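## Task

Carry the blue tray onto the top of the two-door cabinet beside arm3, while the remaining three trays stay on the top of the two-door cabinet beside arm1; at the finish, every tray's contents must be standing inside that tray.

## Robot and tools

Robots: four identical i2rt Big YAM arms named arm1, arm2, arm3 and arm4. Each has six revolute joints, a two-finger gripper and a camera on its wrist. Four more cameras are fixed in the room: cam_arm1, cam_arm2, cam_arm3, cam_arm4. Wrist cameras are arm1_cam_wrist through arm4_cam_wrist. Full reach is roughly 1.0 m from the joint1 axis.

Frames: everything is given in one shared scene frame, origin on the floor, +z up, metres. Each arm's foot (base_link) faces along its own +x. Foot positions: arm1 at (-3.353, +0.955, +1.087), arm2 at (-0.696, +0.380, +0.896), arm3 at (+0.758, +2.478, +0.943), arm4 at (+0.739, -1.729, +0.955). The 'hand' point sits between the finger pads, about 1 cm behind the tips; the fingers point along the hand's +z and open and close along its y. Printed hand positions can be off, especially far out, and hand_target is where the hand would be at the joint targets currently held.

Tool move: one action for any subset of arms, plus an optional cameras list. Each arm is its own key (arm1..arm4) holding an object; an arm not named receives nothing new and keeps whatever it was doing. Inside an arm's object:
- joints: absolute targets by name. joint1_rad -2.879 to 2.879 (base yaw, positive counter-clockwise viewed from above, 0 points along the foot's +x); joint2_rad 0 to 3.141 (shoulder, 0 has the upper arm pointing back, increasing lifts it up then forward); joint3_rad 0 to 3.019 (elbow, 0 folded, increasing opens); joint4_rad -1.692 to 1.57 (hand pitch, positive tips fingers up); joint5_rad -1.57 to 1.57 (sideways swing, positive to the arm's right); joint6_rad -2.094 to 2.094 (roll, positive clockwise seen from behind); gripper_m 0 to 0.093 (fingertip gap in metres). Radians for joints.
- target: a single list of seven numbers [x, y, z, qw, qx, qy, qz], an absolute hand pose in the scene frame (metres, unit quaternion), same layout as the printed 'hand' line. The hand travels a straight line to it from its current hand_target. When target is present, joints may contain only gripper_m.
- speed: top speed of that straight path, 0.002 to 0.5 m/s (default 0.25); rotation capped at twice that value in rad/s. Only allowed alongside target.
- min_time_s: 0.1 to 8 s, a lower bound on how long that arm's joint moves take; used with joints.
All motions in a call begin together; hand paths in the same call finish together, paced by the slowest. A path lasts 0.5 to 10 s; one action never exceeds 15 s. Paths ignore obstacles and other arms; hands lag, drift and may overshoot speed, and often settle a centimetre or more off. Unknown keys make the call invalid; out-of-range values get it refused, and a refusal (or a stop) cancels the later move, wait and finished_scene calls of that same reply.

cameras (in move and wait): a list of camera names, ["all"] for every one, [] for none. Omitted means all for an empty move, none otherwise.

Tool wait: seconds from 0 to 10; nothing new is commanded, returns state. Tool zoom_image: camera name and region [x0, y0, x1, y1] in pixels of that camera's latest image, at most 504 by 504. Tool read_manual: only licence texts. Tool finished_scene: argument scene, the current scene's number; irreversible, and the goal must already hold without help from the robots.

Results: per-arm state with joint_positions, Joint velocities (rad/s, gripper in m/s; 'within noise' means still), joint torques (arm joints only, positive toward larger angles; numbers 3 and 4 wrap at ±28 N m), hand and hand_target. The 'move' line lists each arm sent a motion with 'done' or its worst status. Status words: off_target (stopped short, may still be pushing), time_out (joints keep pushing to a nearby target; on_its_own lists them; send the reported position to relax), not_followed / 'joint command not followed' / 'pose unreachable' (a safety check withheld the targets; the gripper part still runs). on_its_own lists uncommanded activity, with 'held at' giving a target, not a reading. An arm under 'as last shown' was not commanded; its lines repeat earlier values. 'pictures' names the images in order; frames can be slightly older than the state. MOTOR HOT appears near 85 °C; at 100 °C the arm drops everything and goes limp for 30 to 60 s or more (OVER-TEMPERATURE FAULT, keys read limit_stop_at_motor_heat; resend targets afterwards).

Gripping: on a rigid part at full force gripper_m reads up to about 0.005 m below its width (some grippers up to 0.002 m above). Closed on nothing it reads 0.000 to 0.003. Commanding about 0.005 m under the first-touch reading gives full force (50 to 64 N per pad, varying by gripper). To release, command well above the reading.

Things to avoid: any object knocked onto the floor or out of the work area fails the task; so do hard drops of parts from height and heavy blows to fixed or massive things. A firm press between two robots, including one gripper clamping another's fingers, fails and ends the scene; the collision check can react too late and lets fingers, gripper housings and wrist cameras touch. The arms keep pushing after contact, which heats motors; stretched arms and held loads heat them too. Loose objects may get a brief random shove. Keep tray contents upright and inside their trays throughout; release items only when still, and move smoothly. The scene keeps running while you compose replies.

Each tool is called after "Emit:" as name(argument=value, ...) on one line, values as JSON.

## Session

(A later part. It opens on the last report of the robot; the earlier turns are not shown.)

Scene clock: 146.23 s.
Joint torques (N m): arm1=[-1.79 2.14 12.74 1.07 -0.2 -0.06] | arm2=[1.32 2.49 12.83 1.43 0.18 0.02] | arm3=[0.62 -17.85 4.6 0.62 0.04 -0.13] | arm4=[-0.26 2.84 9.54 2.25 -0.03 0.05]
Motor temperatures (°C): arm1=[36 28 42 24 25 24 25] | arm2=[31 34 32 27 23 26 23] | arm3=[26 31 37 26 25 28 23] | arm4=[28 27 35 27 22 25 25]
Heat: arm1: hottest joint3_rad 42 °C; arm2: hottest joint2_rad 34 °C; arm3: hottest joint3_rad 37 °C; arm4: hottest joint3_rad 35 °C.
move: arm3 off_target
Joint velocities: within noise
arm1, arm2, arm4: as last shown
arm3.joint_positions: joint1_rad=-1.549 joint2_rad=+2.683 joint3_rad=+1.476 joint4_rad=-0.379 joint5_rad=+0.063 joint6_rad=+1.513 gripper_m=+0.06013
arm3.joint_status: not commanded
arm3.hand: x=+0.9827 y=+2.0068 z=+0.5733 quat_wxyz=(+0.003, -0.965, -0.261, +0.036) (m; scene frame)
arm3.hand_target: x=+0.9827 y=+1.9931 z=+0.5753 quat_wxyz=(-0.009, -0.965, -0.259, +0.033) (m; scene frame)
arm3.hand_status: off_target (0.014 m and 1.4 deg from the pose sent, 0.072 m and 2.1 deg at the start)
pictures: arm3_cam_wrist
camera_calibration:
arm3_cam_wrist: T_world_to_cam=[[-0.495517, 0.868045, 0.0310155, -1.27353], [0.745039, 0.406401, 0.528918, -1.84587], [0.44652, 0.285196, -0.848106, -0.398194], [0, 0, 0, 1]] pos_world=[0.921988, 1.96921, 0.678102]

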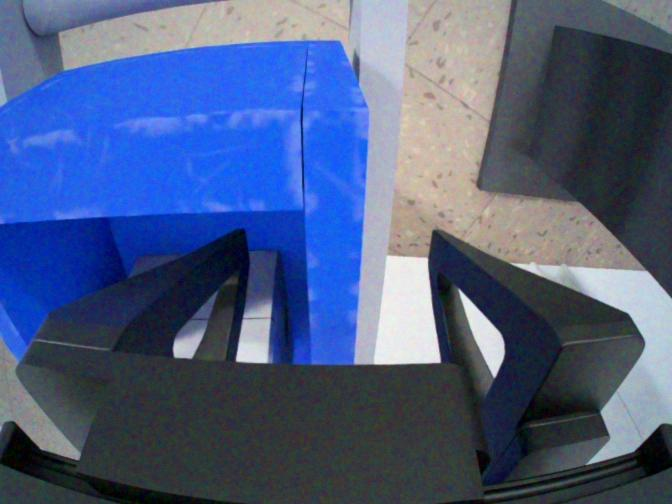

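Emit:
move(arm3={"target": [0.9835, 1.9905, 0.584, 0.0087, 0.9654, 0.2587, -0.0324], "speed": 0.2}, cameras=["arm3_cam_wrist"])

Emit:
zoom_image(camera="arm3_cam_wrist", region=[200, 100, 460, 370])

Scene clock: 149.07 s.
Joint torques (N m): arm1=[-1.79 1.73 12.6 1.07 -0.23 -0.09] | arm2=[1.26 2.49 12.85 1.46 0.18 0.03] | arm3=[0.62 -18.73 4.04 0.06 0.07 -0.12] | arm4=[-0.21 3.02 9.54 2.25 -0.03 0.06]
Motor temperatures (°C): arm1=[36 28 42 24 25 24 25] | arm2=[31 33 32 27 23 26 23] | arm3=[26 31 37 26 25 28 23] | arm4=[28 27 35 27 22 25 25]
Heat: arm1: hottest joint3_rad 42 °C; arm2: hottest joint2_rad 33 °C; arm3: hottest joint3_rad 37 °C; arm4: hottest joint3_rad 35 °C.
move: arm3 off_target
Joint velocities: within noise
arm1, arm2, arm4: as last shown
arm3.joint_positions: joint1_rad=-1.549 joint2_rad=+2.683 joint3_rad=+1.476 joint4_rad=-0.379 joint5_rad=+0.063 joint6_rad=+1.512 gripper_m=+0.06013
arm3.joint_status: not commanded
arm3.hand: x=+0.9827 y=+2.0068 z=+0.5733 quat_wxyz=(+0.003, -0.965, -0.261, +0.036) (m; scene frame)
arm3.hand_target: x=+0.9834 y=+1.9907 z=+0.5841 quat_wxyz=(-0.009, -0.965, -0.259, +0.033) (m; scene frame)
arm3.hand_status: off_target (0.019 m and 1.4 deg from the pose sent, 0.019 m and 1.4 deg at the start)
pictures: arm3_cam_wrist
camera_calibration:
arm3_cam_wrist: T_world_to_cam=[[-0.496238, 0.86763, 0.0310858, -1.2721], [0.744712, 0.406984, 0.528932, -1.84672], [0.446266, 0.285626, -0.848095, -0.398813], [0, 0, 0, 1]] pos_world=[0.921988, 1.96921, 0.678102]

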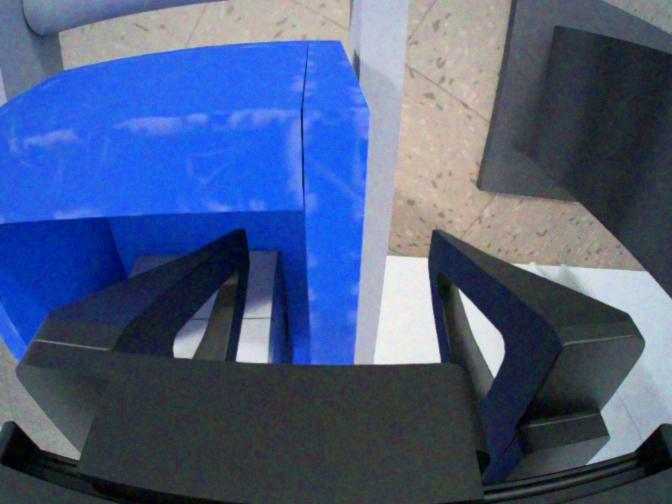

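Scaled by 1.867 from the camera's 672x504 image, which has a finer 960x720 frame.

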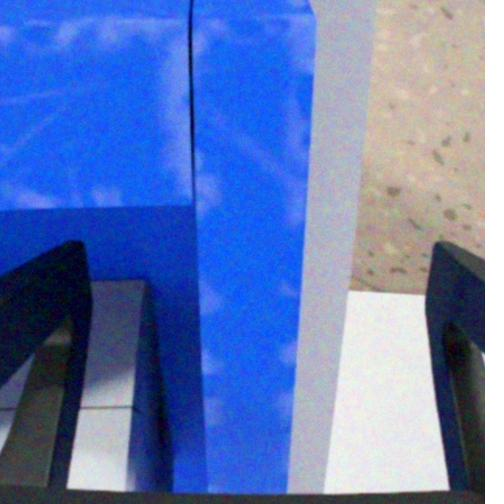

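Emit:
move(arm3={"joints": {"gripper_m": 0.002}}, cameras=["arm3_cam_wrist"])

Scene clock: 151.67 s.
Joint torques (N m): arm1=[-1.85 1.67 12.55 1.18 -0.24 -0.07] | arm2=[1.14 2.49 12.86 1.44 0.18 0.01] | arm3=[0.73 -18.78 4.14 0.13 0.12 -0.14] | arm4=[-0.26 2.9 9.52 2.25 -0.03 0.05]
Motor temperatures (°C): arm1=[36 28 42 24 25 24 25] | arm2=[31 33 32 27 23 26 23] | arm3=[26 31 37 26 25 28 23] | arm4=[28 27 35 27 22 25 25]
Heat: arm1: hottest joint3_rad 42 °C; arm2: hottest joint2_rad 33 °C; arm3: hottest joint3_rad 37 °C; arm4: hottest joint3_rad 35 °C.
move: arm3 off_target
Joint velocities: within noise
arm1, arm2, arm4: as last shown
arm3.joint_positions: joint1_rad=-1.549 joint2_rad=+2.678 joint3_rad=+1.476 joint4_rad=-0.379 joint5_rad=+0.061 joint6_rad=+1.514 gripper_m=+0.01212
arm3.joint_status: gripper_m off_target (ended at +0.01214, target +0.00200)
arm3.hand: x=+0.9839 y=+2.0050 z=+0.5754 quat_wxyz=(+0.001, -0.965, -0.261, +0.034) (m; scene frame)
arm3.hand_target: x=+0.9833 y=+1.9907 z=+0.5841 quat_wxyz=(-0.009, -0.965, -0.259, +0.033) (m; scene frame)
arm3.hand_status: not commanded
pictures: arm3_cam_wrist
camera_calibration:
arm3_cam_wrist: T_world_to_cam=[[-0.49497, 0.8685, 0.0267136, -1.27055], [0.743643, 0.407509, 0.53003, -1.84869], [0.449444, 0.282214, -0.847558, -0.393608], [0, 0, 0, 1]] pos_world=[0.922786, 1.96791, 0.680195]

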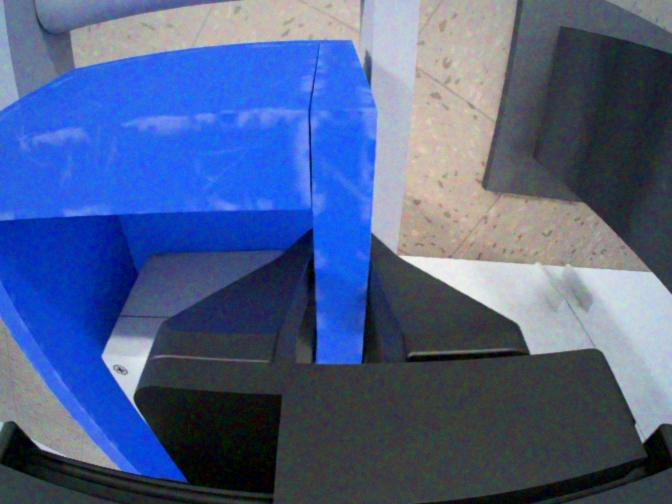

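Emit:
move(arm3={"target": [0.9835, 1.9905, 0.93, 0.0087, 0.9654, 0.2587, -0.0324], "speed": 0.15}, cameras=["arm3_cam_wrist", "cam_arm3"])

Scene clock: 155.80 s.
Joint torques (N m): arm1=[-1.79 1.96 12.67 1.05 -0.22 -0.08] | arm2=[1.26 2.43 12.86 1.46 0.19 0.02] | arm3=[0.44 -19.72 10.62 -0.03 -0.54 -0.15] | arm4=[-0.38 2.9 9.51 2.24 -0.03 0.06]
Motor temperatures (°C): arm1=[35 28 42 24 25 24 25] | arm2=[31 33 32 27 23 26 23] | arm3=[26 31 36 26 25 28 23] | arm4=[28 27 35 27 22 25 25]
Heat: arm1: hottest joint3_rad 42 °C; arm2: hottest joint2_rad 33 °C; arm3: hottest joint3_rad 36 °C; arm4: hottest joint3_rad 35 °C.
move: arm3 off_target
Joint velocities: within noise
arm1, arm2, arm4: as last shown
arm3.joint_positions: joint1_rad=-1.554 joint2_rad=+1.998 joint3_rad=+1.272 joint4_rad=-0.932 joint5_rad=+0.078 joint6_rad=+1.513 gripper_m=+0.01212
arm3.joint_status: not commanded
arm3.hand: x=+0.9722 y=+2.0208 z=+0.8878 quat_wxyz=(+0.037, -0.964, -0.260, +0.050) (m; scene frame)
arm3.hand_target: x=+0.9824 y=+1.9923 z=+0.9303 quat_wxyz=(-0.009, -0.965, -0.259, +0.033) (m; scene frame)
arm3.hand_status: off_target (0.053 m and 5.6 deg from the pose sent, 0.355 m and 1.1 deg at the start)
pictures: arm3_cam_wrist, cam_arm3
camera_calibration:
arm3_cam_wrist: T_world_to_cam=[[-0.489179, 0.865962, 0.103987, -1.3674], [0.770561, 0.373247, 0.516645, -1.95703], [0.408582, 0.33286, -0.849861, -0.188714], [0, 0, 0, 1]] pos_world=[0.916212, 1.97739, 0.9929]

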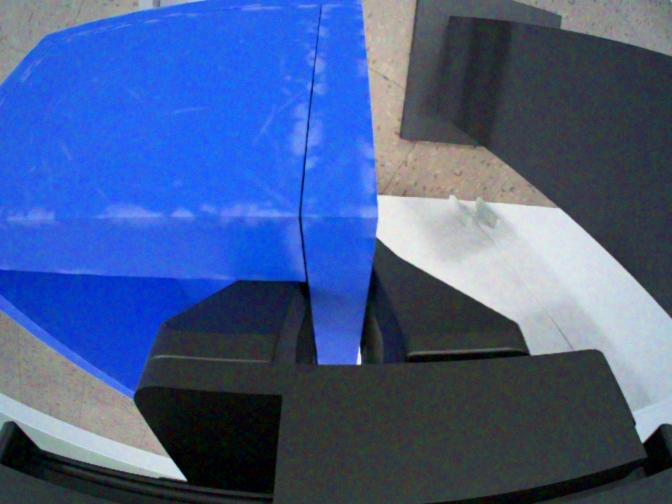

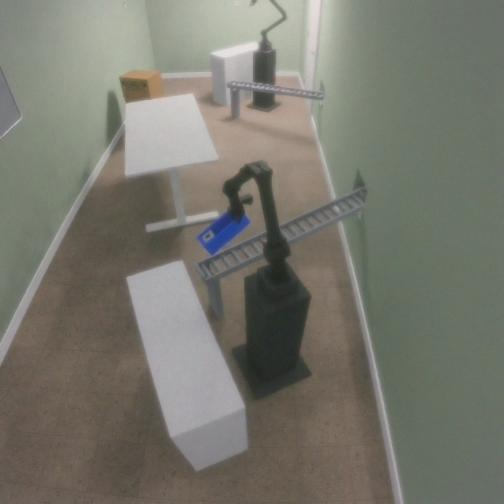

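Emit:
zoom_image(camera="cam_arm3", region=[170, 150, 310, 290])

Scaled by 3.600 from the camera's 504x504 image, which has a finer 720x720 frame.

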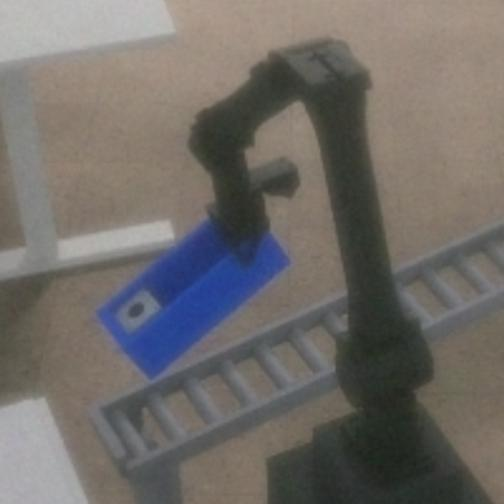

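Emit:
move(arm3={"joints": {"joint1_rad": -1.546, "joint2_rad": 2.339, "joint3_rad": 1.392, "joint4_rad": -0.546}, "min_time_s": 3.0}, cameras=["arm3_cam_wrist", "cam_arm3"])

Emit:
zoom_image(camera="cam_arm3", region=[170, 170, 310, 310])

Scene clock: 180.60 s.
Joint torques (N m): arm1=[-1.73 1.32 12.66 1.01 -0.19 -0.07] | arm2=[1.32 2.37 12.85 1.4 0.19 0.03] | arm3=[2.49 -18.96 8.62 0.98 -0.53 -0.13] | arm4=[-0.21 2.78 9.52 2.26 -0.04 0.05]
Motor temperatures (°C): arm1=[35 28 43 24 25 24 25] | arm2=[31 32 33 27 23 26 23] | arm3=[26 29 38 26 26 28 24] | arm4=[28 27 35 27 22 25 25]
Heat: arm1: hottest joint3_rad 43 °C; arm2: hottest joint3_rad 33 °C; arm3: hottest joint3_rad 38 °C; arm4: hottest joint3_rad 35 °C.
move: arm3 done
Joint velocities: within noise
arm1, arm2, arm4: as last shown
arm3.joint_positions: joint1_rad=-1.554 joint2_rad=+2.362 joint3_rad=+1.347 joint4_rad=-0.560 joint5_rad=+0.078 joint6_rad=+1.509 gripper_m=+0.01212
arm3.joint_status: all done
arm3.hand: x=+0.9865 y=+1.9903 z=+0.7169 quat_wxyz=(-0.003, -0.964, -0.261, +0.042) (m; scene frame)
arm3.hand_target: x=+1.0095 y=+1.9604 z=+0.7389 quat_wxyz=(-0.042, -0.962, -0.267, +0.026) (m; scene frame)
arm3.hand_status: not commanded
pictures: arm3_cam_wrist, cam_arm3
camera_calibration:
arm3_cam_wrist: T_world_to_cam=[[-0.495551, 0.868305, 0.0218112, -1.25575], [0.749487, 0.414779, 0.515972, -1.92975], [0.438974, 0.272037, -0.856328, -0.233859], [0, 0, 0, 1]] pos_world=[0.926692, 1.95442, 0.822826]

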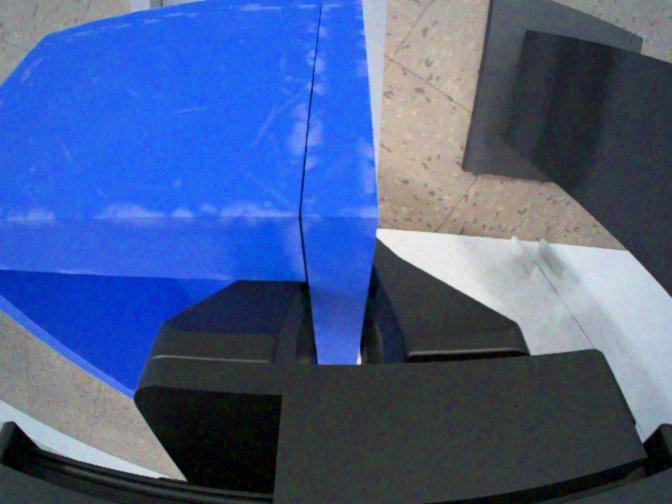

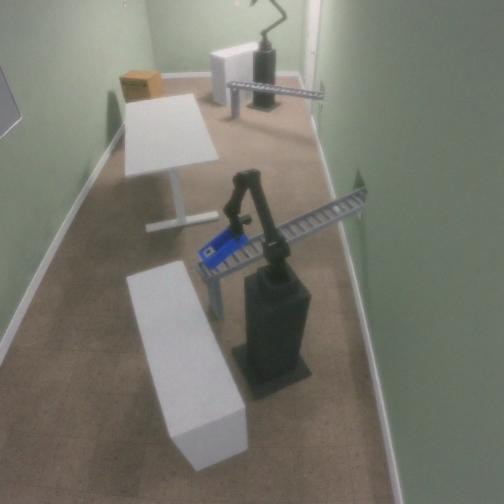

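Scaled by 3.600 from the camera's 504x504 image, which has a finer 720x720 frame.

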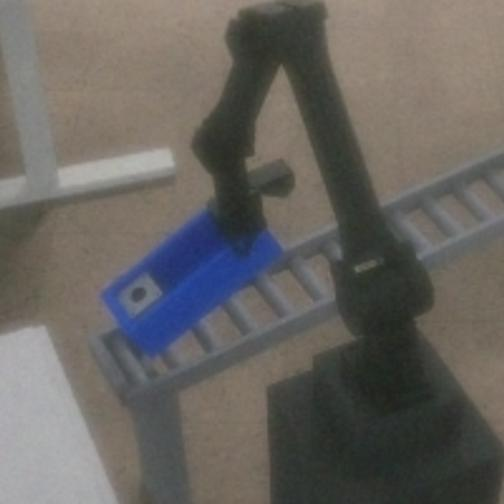

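Emit:
move(arm3={"joints": {"joint2_rad": 2.515, "joint3_rad": 1.471, "joint4_rad": -0.452}, "min_time_s": 1.6}, cameras=["arm3_cam_wrist", "cam_arm3"])

Emit:
zoom_image(camera="cam_arm3", region=[170, 170, 310, 310])

Scene clock: 184.80 s.
Joint torques (N m): arm1=[-1.9 2.14 12.72 1.1 -0.21 -0.09] | arm2=[1.03 2.55 12.86 1.43 0.18 0.03] | arm3=[2.55 -19.14 7.5 0.92 -0.48 -0.1] | arm4=[-0.26 2.84 9.57 2.25 -0.02 0.05]
Motor temperatures (°C): arm1=[35 28 43 24 25 24 25] | arm2=[31 32 33 27 23 26 23] | arm3=[26 30 38 26 26 28 24] | arm4=[28 27 35 27 22 25 25]
Heat: arm1: hottest joint3_rad 43 °C; arm2: hottest joint3_rad 33 °C; arm3: hottest joint3_rad 38 °C; arm4: hottest joint3_rad 35 °C.
move: arm3 done
Joint velocities: within noise
arm1.joint_positions: joint1_rad=+0.313 joint2_rad=+0.634 joint3_rad=+1.345 joint4_rad=-1.255 joint5_rad=+0.003 joint6_rad=-1.186 gripper_m=+0.04993
arm1.joint_status: not commanded
arm1.hand: x=-3.6113 y=+0.9038 z=+1.6145 quat_wxyz=(-0.220, +0.667, +0.564, -0.434) (m; scene frame)
arm1.hand_target: x=-3.6055 y=+0.9083 z=+1.6316 quat_wxyz=(-0.230, +0.662, +0.561, -0.440) (m; scene frame)
arm1.hand_status: not commanded
arm2.joint_positions: joint1_rad=-0.610 joint2_rad=+0.632 joint3_rad=+1.354 joint4_rad=-1.261 joint5_rad=-0.002 joint6_rad=-0.008 gripper_m=+0.05494
arm2.joint_status: not commanded
arm2.hand: x=-0.9056 y=+0.5272 z=+1.4296 quat_wxyz=(+0.137, -0.833, +0.249, +0.474) (m; scene frame)
arm2.hand_target: x=-0.9031 y=+0.5232 z=+1.4428 quat_wxyz=(+0.136, -0.829, +0.248, +0.482) (m; scene frame)
arm2.hand_status: not commanded
arm3.joint_positions: joint1_rad=-1.554 joint2_rad=+2.533 joint3_rad=+1.431 joint4_rad=-0.467 joint5_rad=+0.077 joint6_rad=+1.507 gripper_m=+0.01212
arm3.joint_status: all done
arm3.hand: x=+0.9885 y=+1.9859 z=+0.6437 quat_wxyz=(-0.006, -0.964, -0.262, +0.041) (m; scene frame)
arm3.hand_target: x=+1.0102 y=+1.9582 z=+0.6607 quat_wxyz=(-0.041, -0.962, -0.267, +0.027) (m; scene frame)
arm3.hand_status: not commanded
arm4.joint_positions: joint1_rad=+0.385 joint2_rad=+0.628 joint3_rad=+1.385 joint4_rad=-1.571 joint5_rad=-0.065 joint6_rad=-0.063 gripper_m=+0.09396
arm4.joint_status: not commanded
arm4.hand: x=+0.9336 y=-1.7515 z=+1.4482 quat_wxyz=(-0.377, -0.040, -0.925, +0.016) (m; scene frame)
arm4.hand_target: x=+0.9321 y=-1.7512 z=+1.4566 quat_wxyz=(-0.387, -0.040, -0.921, +0.018) (m; scene frame)
arm4.hand_status: not commanded
pictures: arm3_cam_wrist, cam_arm3
camera_calibration:
arm3_cam_wrist: T_world_to_cam=[[-0.497625, 0.867254, 0.0155162, -1.24106], [0.746536, 0.419113, 0.516747, -1.89784], [0.441648, 0.26873, -0.855997, -0.292458], [0, 0, 0, 1]] pos_world=[0.928391, 1.95031, 0.749617]

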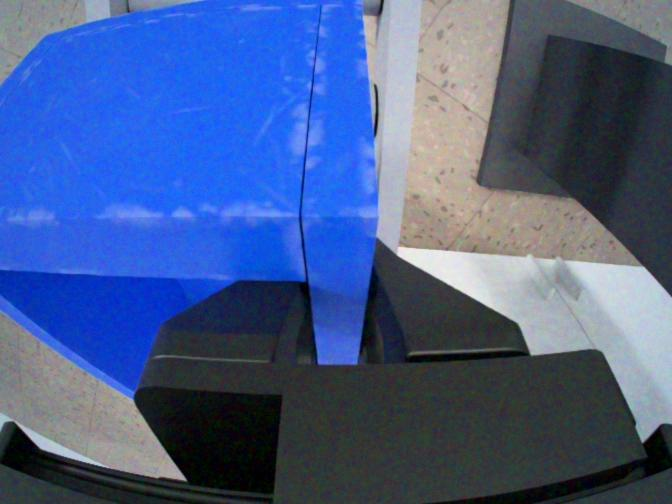

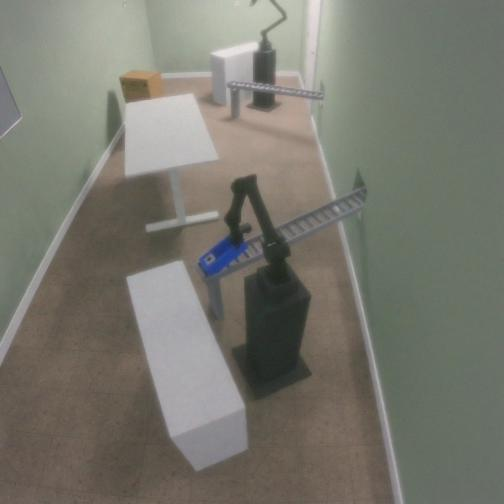

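Scaled by 3.600 from the camera's 504x504 image, which has a finer 720x720 frame.

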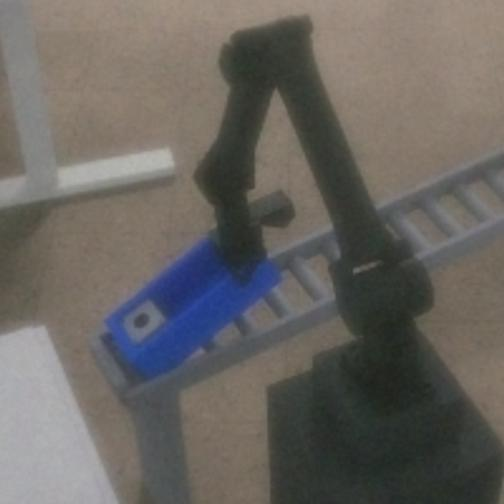

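Emit:
zoom_image(camera="arm3_cam_wrist", region=[340, 0, 450, 170])

Scaled by 2.965 from the camera's 672x504 image, which has a finer 960x720 frame.

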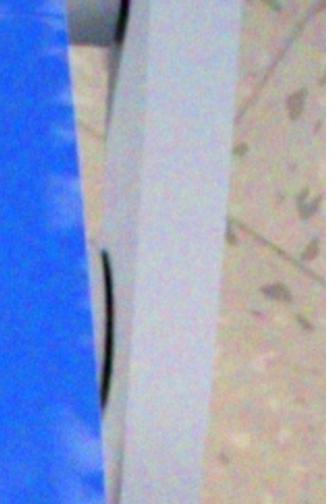

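Emit:
move(arm3={"joints": {"joint2_rad": 2.615, "joint3_rad": 1.508, "joint4_rad": -0.404}, "min_time_s": 1.5}, cameras=["arm3_cam_wrist", "cam_arm3"])

Emit:
zoom_image(camera="cam_arm3", region=[170, 170, 310, 310])

Emit:
zoom_image(camera="arm3_cam_wrist", region=[340, 0, 450, 170])

Scene clock: 188.53 s.
Joint torques (N m): arm1=[-1.85 1.73 12.63 1.1 -0.23 -0.07] | arm2=[1.2 2.49 12.82 1.44 0.18 0.03] | arm3=[4.31 -15.74 8.1 1.85 -0.83 0.34] | arm4=[-0.32 2.9 9.54 2.25 -0.02 0.05]
Motor temperatures (°C): arm1=[35 28 43 24 25 24 25] | arm2=[31 32 34 27 23 26 23] | arm3=[26 30 38 26 26 28 25] | arm4=[28 27 35 27 22 25 25]
Heat: arm1: hottest joint3_rad 43 °C; arm2: hottest joint3_rad 34 °C; arm3: hottest joint3_rad 38 °C; arm4: hottest joint3_rad 35 °C.
move: arm3 done
Joint velocities: within noise
arm1, arm2, arm4: as last shown
arm3.joint_positions: joint1_rad=-1.575 joint2_rad=+2.582 joint3_rad=+1.461 joint4_rad=-0.441 joint5_rad=+0.084 joint6_rad=+1.469 gripper_m=+0.01212
arm3.joint_status: all done
arm3.hand: x=+0.9778 y=+1.9780 z=+0.6234 quat_wxyz=(-0.010, -0.962, -0.270, +0.044) (m; scene frame)
arm3.hand_target: x=+1.0054 y=+1.9670 z=+0.6136 quat_wxyz=(-0.034, -0.962, -0.268, +0.028) (m; scene frame)
arm3.hand_status: not commanded
pictures: arm3_cam_wrist, cam_arm3
camera_calibration:
arm3_cam_wrist: T_world_to_cam=[[-0.511617, 0.859136, 0.0115602, -1.20705], [0.742127, 0.435077, 0.509858, -1.89901], [0.433007, 0.269431, -0.860181, -0.293368], [0, 0, 0, 1]] pos_world=[0.918797, 1.94228, 0.729831]

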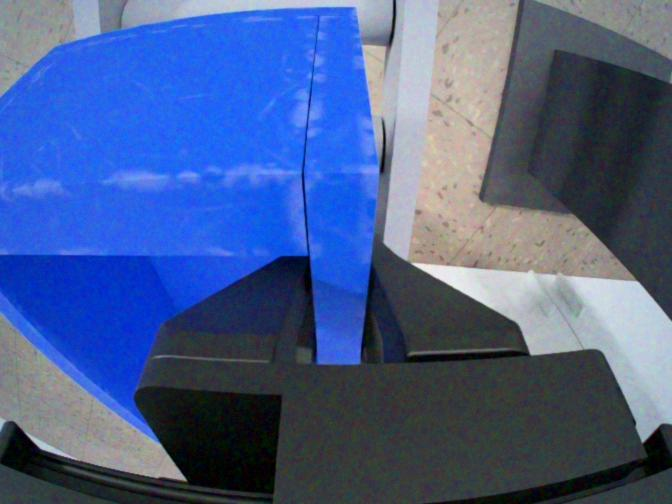

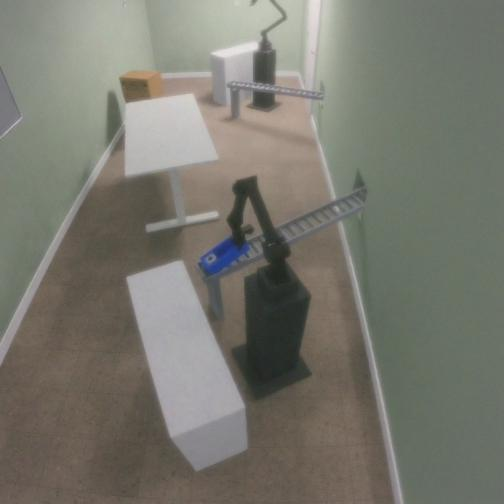

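Scaled by 3.600 from the camera's 504x504 image, which has a finer 720x720 frame.

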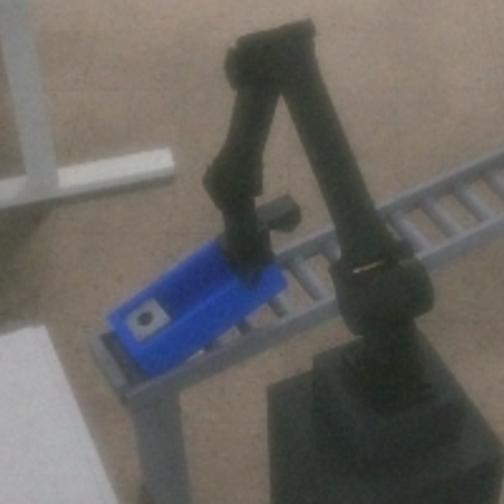

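Scaled by 2.965 from the camera's 672x504 image, which has a finer 960x720 frame.

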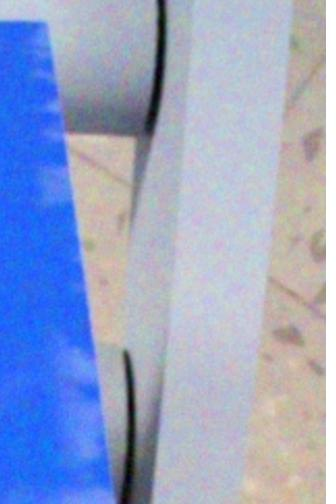

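Emit:
move(arm3={"joints": {"joint1_rad": -1.617, "joint2_rad": 2.70, "joint3_rad": 1.537, "joint4_rad": -0.377, "joint6_rad": 1.462}, "min_time_s": 1.6}, cameras=["arm3_cam_wrist", "cam_arm3"])

Emit:
zoom_image(camera="cam_arm3", region=[170, 170, 310, 310])

Emit:
zoom_image(camera="arm3_cam_wrist", region=[340, 0, 450, 170])

Scene clock: 194.10 s.
Joint torques (N m): arm1=[-1.67 1.85 12.64 1.06 -0.19 -0.07] | arm2=[1.2 2.49 12.83 1.46 0.19 0.03] | arm3=[0.62 -16.85 5.7 0.76 0.52 0.01] | arm4=[-0.38 2.9 9.57 2.28 -0.03 0.05]
Motor temperatures (°C): arm1=[35 28 43 24 25 24 25] | arm2=[31 32 34 27 23 26 23] | arm3=[26 30 38 26 26 28 25] | arm4=[28 27 35 27 22 25 25]
Heat: arm1: hottest joint3_rad 43 °C; arm2: hottest joint3_rad 34 °C; arm3: hottest joint3_rad 38 °C; arm4: hottest joint3_rad 35 °C.
move: arm3 done
Joint velocities: within noise
arm1, arm2, arm4: as last shown
arm3.joint_positions: joint1_rad=-1.607 joint2_rad=+2.682 joint3_rad=+1.511 joint4_rad=-0.387 joint5_rad=+0.053 joint6_rad=+1.459 gripper_m=+0.01212
arm3.joint_status: all done
arm3.hand: x=+0.9644 y=+1.9772 z=+0.5785 quat_wxyz=(-0.008, -0.965, -0.259, +0.028) (m; scene frame)
arm3.hand_target: x=+0.9616 y=+1.9662 z=+0.5734 quat_wxyz=(-0.018, -0.967, -0.252, +0.032) (m; scene frame)
arm3.hand_status: not commanded
pictures: arm3_cam_wrist, cam_arm3
camera_calibration:
arm3_cam_wrist: T_world_to_cam=[[-0.492875, 0.870079, 0.00605317, -1.24936], [0.73615, 0.413279, 0.535989, -1.83209], [0.463851, 0.268632, -0.844203, -0.363401], [0, 0, 0, 1]] pos_world=[0.901478, 1.94183, 0.682758]

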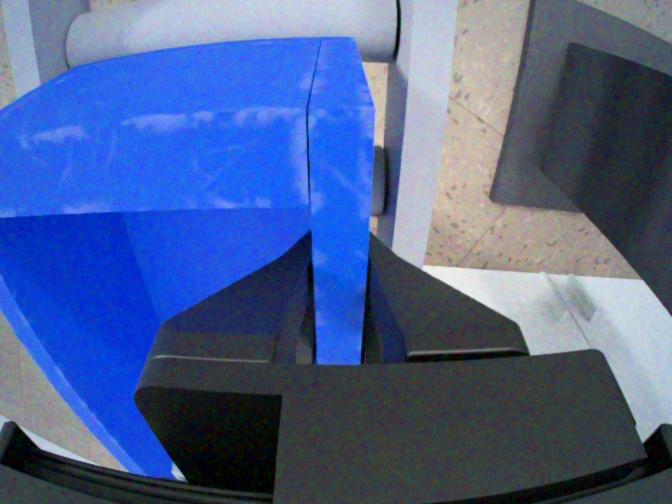

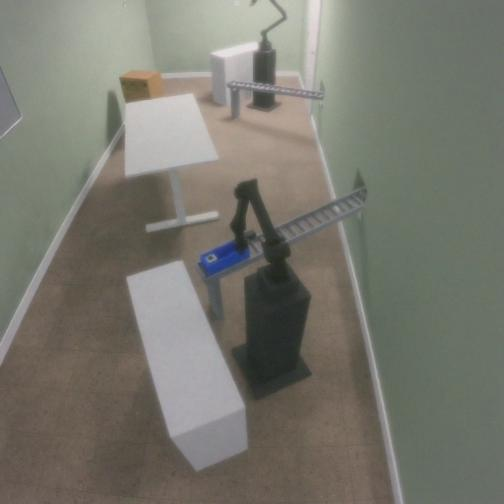

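Scaled by 3.600 from the camera's 504x504 image, which has a finer 720x720 frame.

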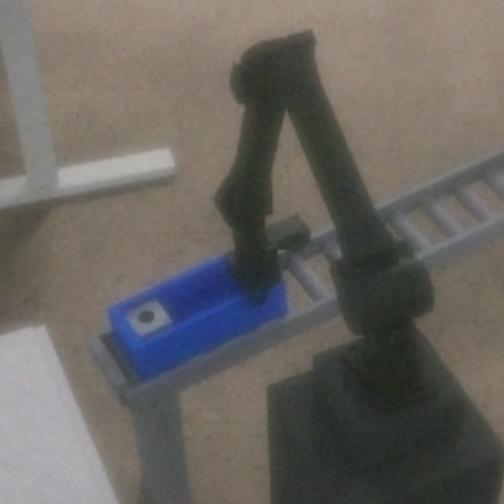

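Scaled by 2.965 from the camera's 672x504 image, which has a finer 960x720 frame.

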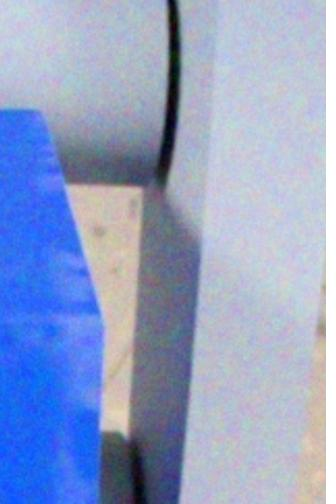

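Emit:
move(arm3={"target": [1.1045, 2.0439, 0.665, 0.0085, 0.9665, 0.2545, -0.0324], "speed": 0.22, "joints": {"gripper_m": 0.06}}, cameras=["arm3_cam_wrist", "cam_arm3"])

Emit:
zoom_image(camera="cam_arm3", region=[170, 170, 310, 310])

Scene clock: 197.83 s.
Joint torques (N m): arm1=[-1.67 1.85 12.64 1.1 -0.23 -0.07] | arm2=[1.08 2.61 12.83 1.44 0.19 0.02] | arm3=[2.49 -19.72 4.26 -0.12 0.15 0.1] | arm4=[-0.32 2.9 9.55 2.21 -0.03 0.05]
Motor temperatures (°C): arm1=[35 28 43 24 25 24 25] | arm2=[31 32 34 27 23 26 23] | arm3=[26 30 37 26 26 28 25] | arm4=[28 27 35 27 22 25 25]
Heat: arm1: hottest joint3_rad 43 °C; arm2: hottest joint3_rad 34 °C; arm3: hottest joint3_rad 37 °C; arm4: hottest joint3_rad 35 °C.
move: arm3 off_target
Joint velocities: within noise
arm1, arm2, arm4: as last shown
arm3.joint_positions: joint1_rad=-1.330 joint2_rad=+2.526 joint3_rad=+1.454 joint4_rad=-0.524 joint5_rad=+0.061 joint6_rad=+1.743 gripper_m=+0.05990
arm3.joint_status: all done
arm3.hand: x=+1.0958 y=+2.0497 z=+0.6507 quat_wxyz=(+0.001, -0.966, -0.256, +0.036) (m; scene frame)
arm3.hand_target: x=+1.1045 y=+2.0439 z=+0.6648 quat_wxyz=(-0.009, -0.966, -0.255, +0.032) (m; scene frame)
arm3.hand_status: off_target (0.018 m and 1.1 deg from the pose sent, 0.178 m and 0.7 deg at the start)
pictures: arm3_cam_wrist, cam_arm3
camera_calibration:
arm3_cam_wrist: T_world_to_cam=[[-0.487011, 0.872994, 0.0264821, -1.27374], [0.748743, 0.401701, 0.527277, -1.98188], [0.449672, 0.276618, -0.849281, -0.380476], [0, 0, 0, 1]] pos_world=[1.03469, 2.01334, 0.755601]

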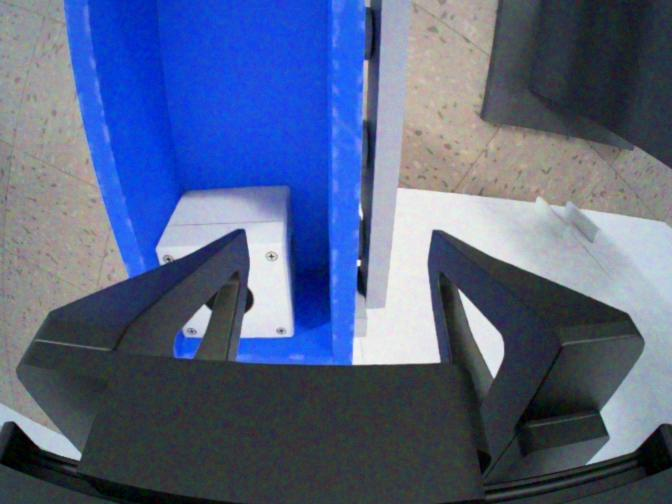

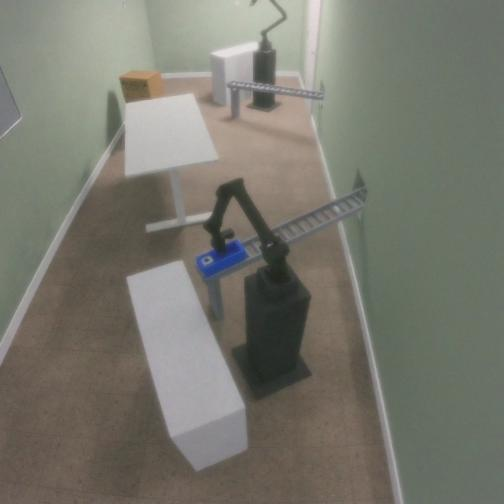

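Scaled by 3.600 from the camera's 504x504 image, which has a finer 720x720 frame.

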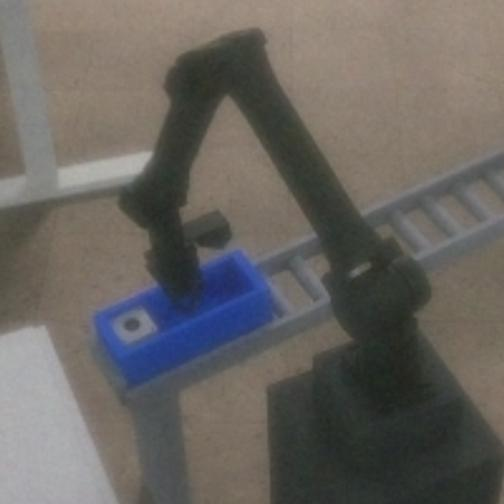

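Emit:
zoom_image(camera="arm3_cam_wrist", region=[290, 190, 400, 360])

Scaled by 2.965 from the camera's 672x504 image, which has a finer 960x720 frame.

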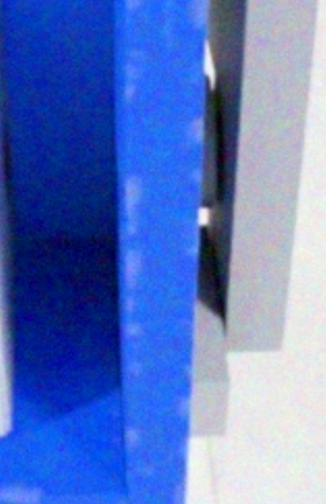

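Emit:
move(arm3={"target": [1.0956, 2.0381, 0.57, 0.0085, 0.9665, 0.2545, -0.0324], "speed": 0.2}, cameras=["arm3_cam_wrist"])

Scene clock: 202.00 s.
Joint torques (N m): arm1=[-1.73 1.9 12.67 1.01 -0.22 -0.07] | arm2=[1.26 2.67 12.85 1.46 0.19 0.02] | arm3=[0.38 -18.2 5.09 0.57 0.18 -0.11] | arm4=[-0.32 2.9 9.52 2.25 -0.03 0.06]
Motor temperatures (°C): arm1=[35 28 43 24 25 24 25] | arm2=[31 32 34 27 23 26 23] | arm3=[26 30 37 26 26 28 24] | arm4=[28 27 35 27 22 25 25]
Heat: arm1: hottest joint3_rad 43 °C; arm2: hottest joint3_rad 34 °C; arm3: hottest joint3_rad 37 °C; arm4: hottest joint3_rad 35 °C.
move: arm3 off_target
Joint velocities: within noise
arm1, arm2, arm4: as last shown
arm3.joint_positions: joint1_rad=-1.330 joint2_rad=+2.721 joint3_rad=+1.568 joint4_rad=-0.450 joint5_rad=+0.061 joint6_rad=+1.741 gripper_m=+0.05990
arm3.joint_status: not commanded
arm3.hand: x=+1.0921 y=+2.0537 z=+0.5664 quat_wxyz=(+0.004, -0.966, -0.257, +0.038) (m; scene frame)
arm3.hand_target: x=+1.0955 y=+2.0381 z=+0.5704 quat_wxyz=(-0.009, -0.966, -0.254, +0.033) (m; scene frame)
arm3.hand_status: off_target (0.016 m and 1.6 deg from the pose sent, 0.081 m and 1.2 deg at the start)
pictures: arm3_cam_wrist
camera_calibration:
arm3_cam_wrist: T_world_to_cam=[[-0.48849, 0.871883, 0.034595, -1.27753], [0.750722, 0.399738, 0.525952, -1.93358], [0.44474, 0.282894, -0.84981, -0.458634], [0, 0, 0, 1]] pos_world=[1.03149, 2.01653, 0.671413]

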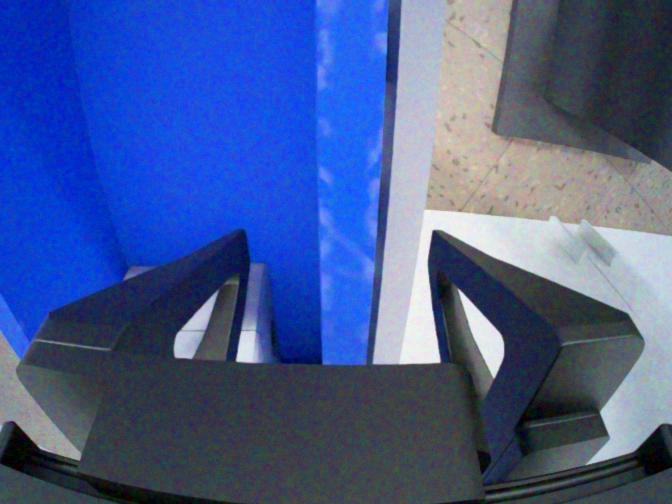

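Emit:
move(arm3={"joints": {"gripper_m": 0.0}}, cameras=["arm3_cam_wrist"])

Scene clock: 203.10 s.
Joint torques (N m): arm1=[-1.61 1.96 12.71 1.09 -0.23 -0.07] | arm2=[1.26 2.37 12.83 1.39 0.19 0.02] | arm3=[0.5 -18.26 5.14 0.51 0.11 -0.1] | arm4=[-0.26 3.02 9.54 2.24 -0.04 0.05]
Motor temperatures (°C): arm1=[35 28 43 24 25 24 25] | arm2=[31 31 34 27 23 26 23] | arm3=[26 30 37 26 26 28 24] | arm4=[28 27 35 27 22 25 25]
Heat: arm1: hottest joint3_rad 43 °C; arm2: hottest joint3_rad 34 °C; arm3: hottest joint3_rad 37 °C; arm4: hottest joint3_rad 35 °C.
move: arm3 off_target
Joint velocities: within noise
arm1, arm2, arm4: as last shown
arm3.joint_positions: joint1_rad=-1.330 joint2_rad=+2.717 joint3_rad=+1.568 joint4_rad=-0.449 joint5_rad=+0.062 joint6_rad=+1.740 gripper_m=+0.01230
arm3.joint_status: gripper_m off_target (ended at +0.01233, target +0.00000)
arm3.hand: x=+1.0936 y=+2.0514 z=+0.5687 quat_wxyz=(+0.001, -0.966, -0.258, +0.037) (m; scene frame)
arm3.hand_target: x=+1.0955 y=+2.0383 z=+0.5703 quat_wxyz=(-0.009, -0.966, -0.255, +0.032) (m; scene frame)
arm3.hand_status: not commanded
pictures: arm3_cam_wrist
camera_calibration:
arm3_cam_wrist: T_world_to_cam=[[-0.489616, 0.871465, 0.0287239, -1.2694], [0.748904, 0.40343, 0.525725, -1.94057], [0.446563, 0.278915, -0.850169, -0.450336], [0, 0, 0, 1]] pos_world=[1.03289, 2.01473, 0.673808]

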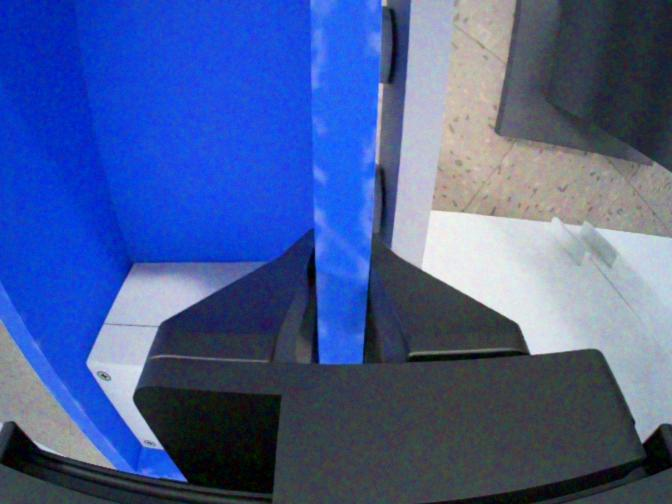

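Emit:
move(arm3={"target": [1.076, 2.028, 0.93, 0.0085, 0.9665, 0.2545, -0.0324], "speed": 0.15}, cameras=["arm3_cam_wrist", "cam_arm3"])

Emit:
zoom_image(camera="cam_arm3", region=[150, 150, 290, 290])

Scene clock: 206.83 s.
Joint torques (N m): arm1=[-1.79 1.85 12.62 1.03 -0.22 -0.06] | arm2=[1.14 2.61 12.82 1.46 0.18 0.02] | arm3=[0.15 -20.78 10.55 -0.05 0.07 -0.09] | arm4=[-0.26 3.02 9.51 2.25 -0.03 0.05]
Motor temperatures (°C): arm1=[35 28 43 24 25 24 25] | arm2=[31 31 34 27 23 26 23] | arm3=[26 30 37 26 26 28 24] | arm4=[28 27 35 27 22 25 25]
Heat: arm1: hottest joint3_rad 43 °C; arm2: hottest joint3_rad 34 °C; arm3: hottest joint3_rad 37 °C; arm4: hottest joint3_rad 35 °C.
move: arm3 off_target
Joint velocities: within noise
arm1, arm2, arm4: as last shown
arm3.joint_positions: joint1_rad=-1.367 joint2_rad=+2.036 joint3_rad=+1.332 joint4_rad=-0.970 joint5_rad=+0.064 joint6_rad=+1.700 gripper_m=+0.01227
arm3.joint_status: not commanded
arm3.hand: x=+1.0629 y=+2.0593 z=+0.8848 quat_wxyz=(+0.038, -0.963, -0.260, +0.053) (m; scene frame)
arm3.hand_target: x=+1.0745 y=+2.0299 z=+0.9302 quat_wxyz=(-0.009, -0.966, -0.255, +0.033) (m; scene frame)
arm3.hand_status: off_target (0.057 m and 5.9 deg from the pose sent, 0.362 m and 1.3 deg at the start)
pictures: arm3_cam_wrist, cam_arm3
camera_calibration:
arm3_cam_wrist: T_world_to_cam=[[-0.488324, 0.866057, 0.107173, -1.36006], [0.773569, 0.372755, 0.512489, -2.03826], [0.403895, 0.333166, -0.851979, -0.234789], [0, 0, 0, 1]] pos_world=[1.00742, 2.01589, 0.990314]

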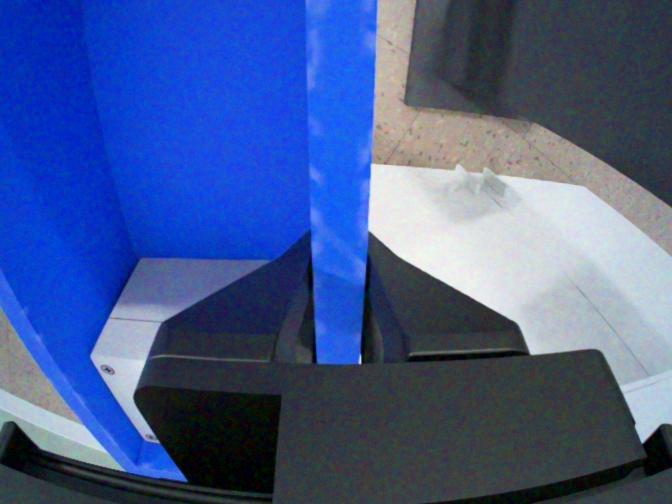

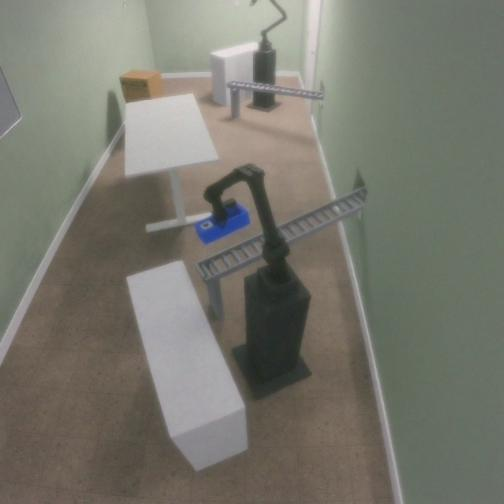

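Scaled by 3.600 from the camera's 504x504 image, which has a finer 720x720 frame.

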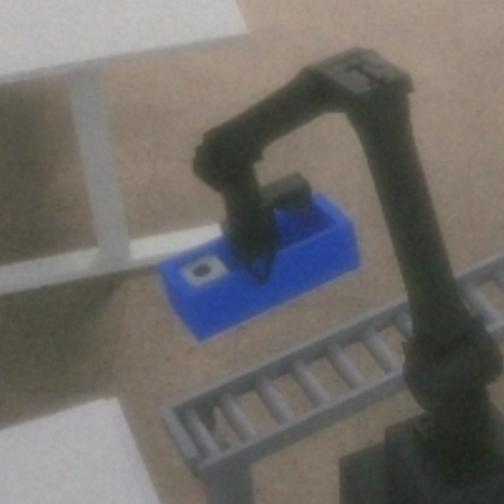

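Emit:
move(arm3={"joints": {"joint1_rad": -0.036, "joint2_rad": 1.85, "joint3_rad": 1.2746, "joint4_rad": -0.88, "joint5_rad": 0.0, "joint6_rad": 1.58}, "min_time_s": 3.2}, cameras=["arm3_cam_wrist", "cam_arm3"])

Emit:
zoom_image(camera="cam_arm3", region=[110, 160, 290, 340])

Scene clock: 212.77 s.
Joint torques (N m): arm1=[-2.14 1.67 12.77 1.09 -0.19 -0.07] | arm2=[1.2 2.73 12.81 1.4 0.18 0.02] | arm3=[1.61 -20.31 8.7 0.98 -0.12 -0.09] | arm4=[-0.32 2.9 9.52 2.22 -0.04 0.04]
Motor temperatures (°C): arm1=[35 28 43 24 25 24 25] | arm2=[31 31 34 27 23 26 23] | arm3=[26 30 37 26 26 28 25] | arm4=[28 27 35 27 22 25 25]
Heat: arm1: hottest joint3_rad 43 °C; arm2: hottest joint3_rad 34 °C; arm3: hottest joint3_rad 37 °C; arm4: hottest joint3_rad 35 °C.
move: arm3 done
Joint velocities: within noise
arm1, arm2, arm4: as last shown
arm3.joint_positions: joint1_rad=-0.034 joint2_rad=+1.922 joint3_rad=+1.255 joint4_rad=-0.897 joint5_rad=+0.005 joint6_rad=+1.587 gripper_m=+0.01227
arm3.joint_status: all done
arm3.hand: x=+1.2325 y=+2.6855 z=+0.9191 quat_wxyz=(+0.000, -0.553, -0.833, -0.001) (m; scene frame)
arm3.hand_target: x=+1.2537 y=+2.6940 z=+0.9617 quat_wxyz=(-0.027, -0.551, -0.833, -0.047) (m; scene frame)
arm3.hand_status: not commanded
pictures: arm3_cam_wrist, cam_arm3
camera_calibration:
arm3_cam_wrist: T_world_to_cam=[[-0.924662, -0.380743, 0.00588581, 2.1559], [-0.305465, 0.750896, 0.58553, -2.17316], [-0.227356, 0.53962, -0.810629, -0.297224], [0, 0, 0, 1]] pos_world=[1.26208, 2.61305, 1.01883]

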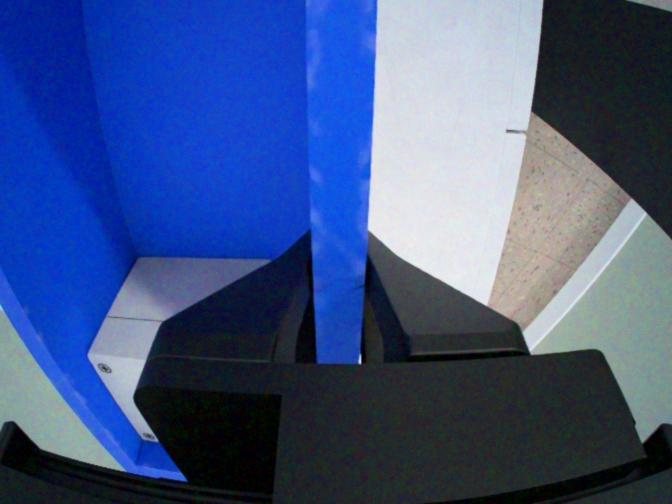

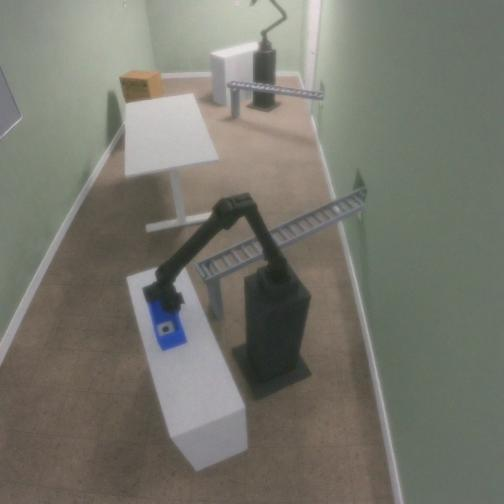

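Scaled by 2.800 from the camera's 504x504 image, which has a finer 720x720 frame.

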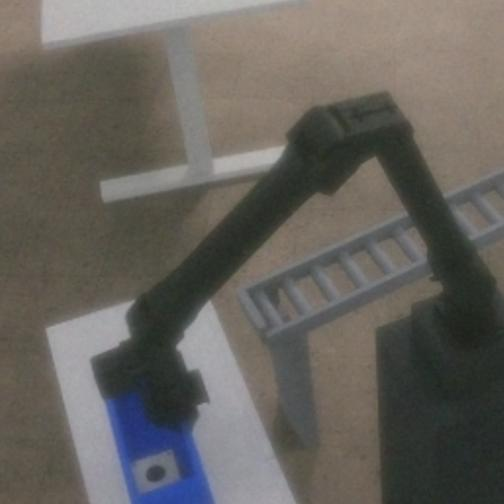

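Emit:
move(arm3={"joints": {"joint2_rad": 2.043, "joint3_rad": 1.248, "joint4_rad": -0.711}, "min_time_s": 1.3}, cameras=["arm3_cam_wrist", "cam_arm3"])

Emit:
zoom_image(camera="cam_arm3", region=[110, 240, 250, 380])

Scene clock: 216.23 s.
Joint torques (N m): arm1=[-2.26 1.67 12.66 1.13 -0.24 -0.09] | arm2=[1.26 2.49 12.85 1.42 0.19 0.03] | arm3=[1.61 -17.73 7.54 0.99 -0.14 -0.1] | arm4=[-0.38 2.78 9.55 2.25 -0.03 0.05]
Motor temperatures (°C): arm1=[35 28 43 24 25 24 25] | arm2=[31 31 34 27 23 26 23] | arm3=[26 31 37 26 26 27 25] | arm4=[28 27 35 27 22 25 25]
Heat: arm1: hottest joint3_rad 43 °C; arm2: hottest joint3_rad 34 °C; arm3: hottest joint3_rad 37 °C; arm4: hottest joint3_rad 35 °C.
move: arm3 done
Joint velocities: within noise
arm1.joint_positions: joint1_rad=+0.313 joint2_rad=+0.634 joint3_rad=+1.345 joint4_rad=-1.255 joint5_rad=+0.003 joint6_rad=-1.186 gripper_m=+0.04993
arm1.joint_status: not commanded
arm1.hand: x=-3.6113 y=+0.9038 z=+1.6145 quat_wxyz=(-0.220, +0.667, +0.564, -0.434) (m; scene frame)
arm1.hand_target: x=-3.6055 y=+0.9083 z=+1.6316 quat_wxyz=(-0.230, +0.662, +0.561, -0.440) (m; scene frame)
arm1.hand_status: not commanded
arm2.joint_positions: joint1_rad=-0.610 joint2_rad=+0.632 joint3_rad=+1.354 joint4_rad=-1.261 joint5_rad=-0.002 joint6_rad=-0.008 gripper_m=+0.05494
arm2.joint_status: not commanded
arm2.hand: x=-0.9056 y=+0.5272 z=+1.4296 quat_wxyz=(+0.137, -0.833, +0.249, +0.474) (m; scene frame)
arm2.hand_target: x=-0.9031 y=+0.5232 z=+1.4428 quat_wxyz=(+0.136, -0.829, +0.248, +0.482) (m; scene frame)
arm2.hand_status: not commanded
arm3.joint_positions: joint1_rad=-0.034 joint2_rad=+2.066 joint3_rad=+1.230 joint4_rad=-0.728 joint5_rad=+0.005 joint6_rad=+1.587 gripper_m=+0.01227
arm3.joint_status: all done
arm3.hand: x=+1.2334 y=+2.6864 z=+0.8405 quat_wxyz=(+0.000, -0.553, -0.833, -0.001) (m; scene frame)
arm3.hand_target: x=+1.2510 y=+2.6934 z=+0.8572 quat_wxyz=(-0.014, -0.551, -0.834, -0.026) (m; scene frame)
arm3.hand_status: not commanded
arm4.joint_positions: joint1_rad=+0.385 joint2_rad=+0.628 joint3_rad=+1.385 joint4_rad=-1.571 joint5_rad=-0.065 joint6_rad=-0.063 gripper_m=+0.09396
arm4.joint_status: not commanded
arm4.hand: x=+0.9336 y=-1.7515 z=+1.4482 quat_wxyz=(-0.377, -0.040, -0.925, +0.016) (m; scene frame)
arm4.hand_target: x=+0.9321 y=-1.7512 z=+1.4566 quat_wxyz=(-0.387, -0.040, -0.921, +0.018) (m; scene frame)
arm4.hand_status: not commanded
pictures: arm3_cam_wrist, cam_arm3
camera_calibration:
arm3_cam_wrist: T_world_to_cam=[[-0.924662, -0.380743, 0.00588581, 2.1575], [-0.305465, 0.750896, 0.58553, -2.12753], [-0.227356, 0.53962, -0.810629, -0.361086], [0, 0, 0, 1]] pos_world=[1.26298, 2.61385, 0.940326]

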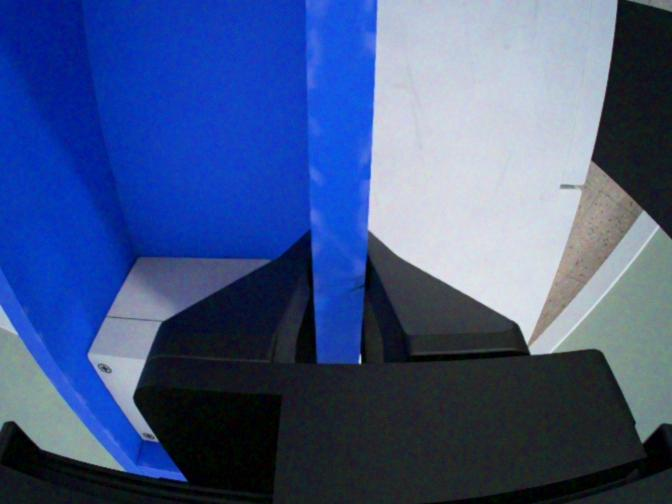

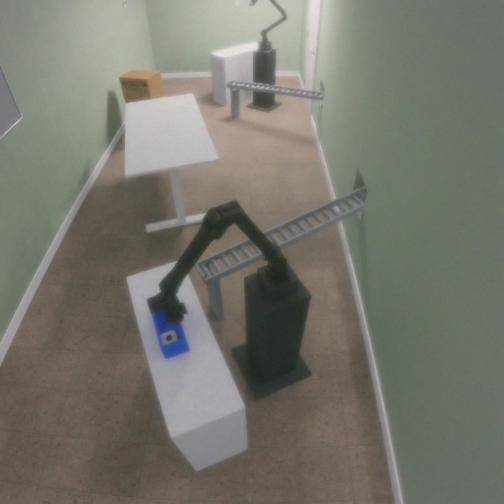

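Scaled by 3.600 from the camera's 504x504 image, which has a finer 720x720 frame.

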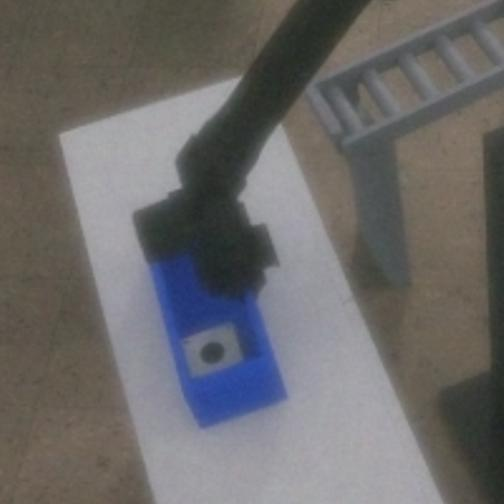

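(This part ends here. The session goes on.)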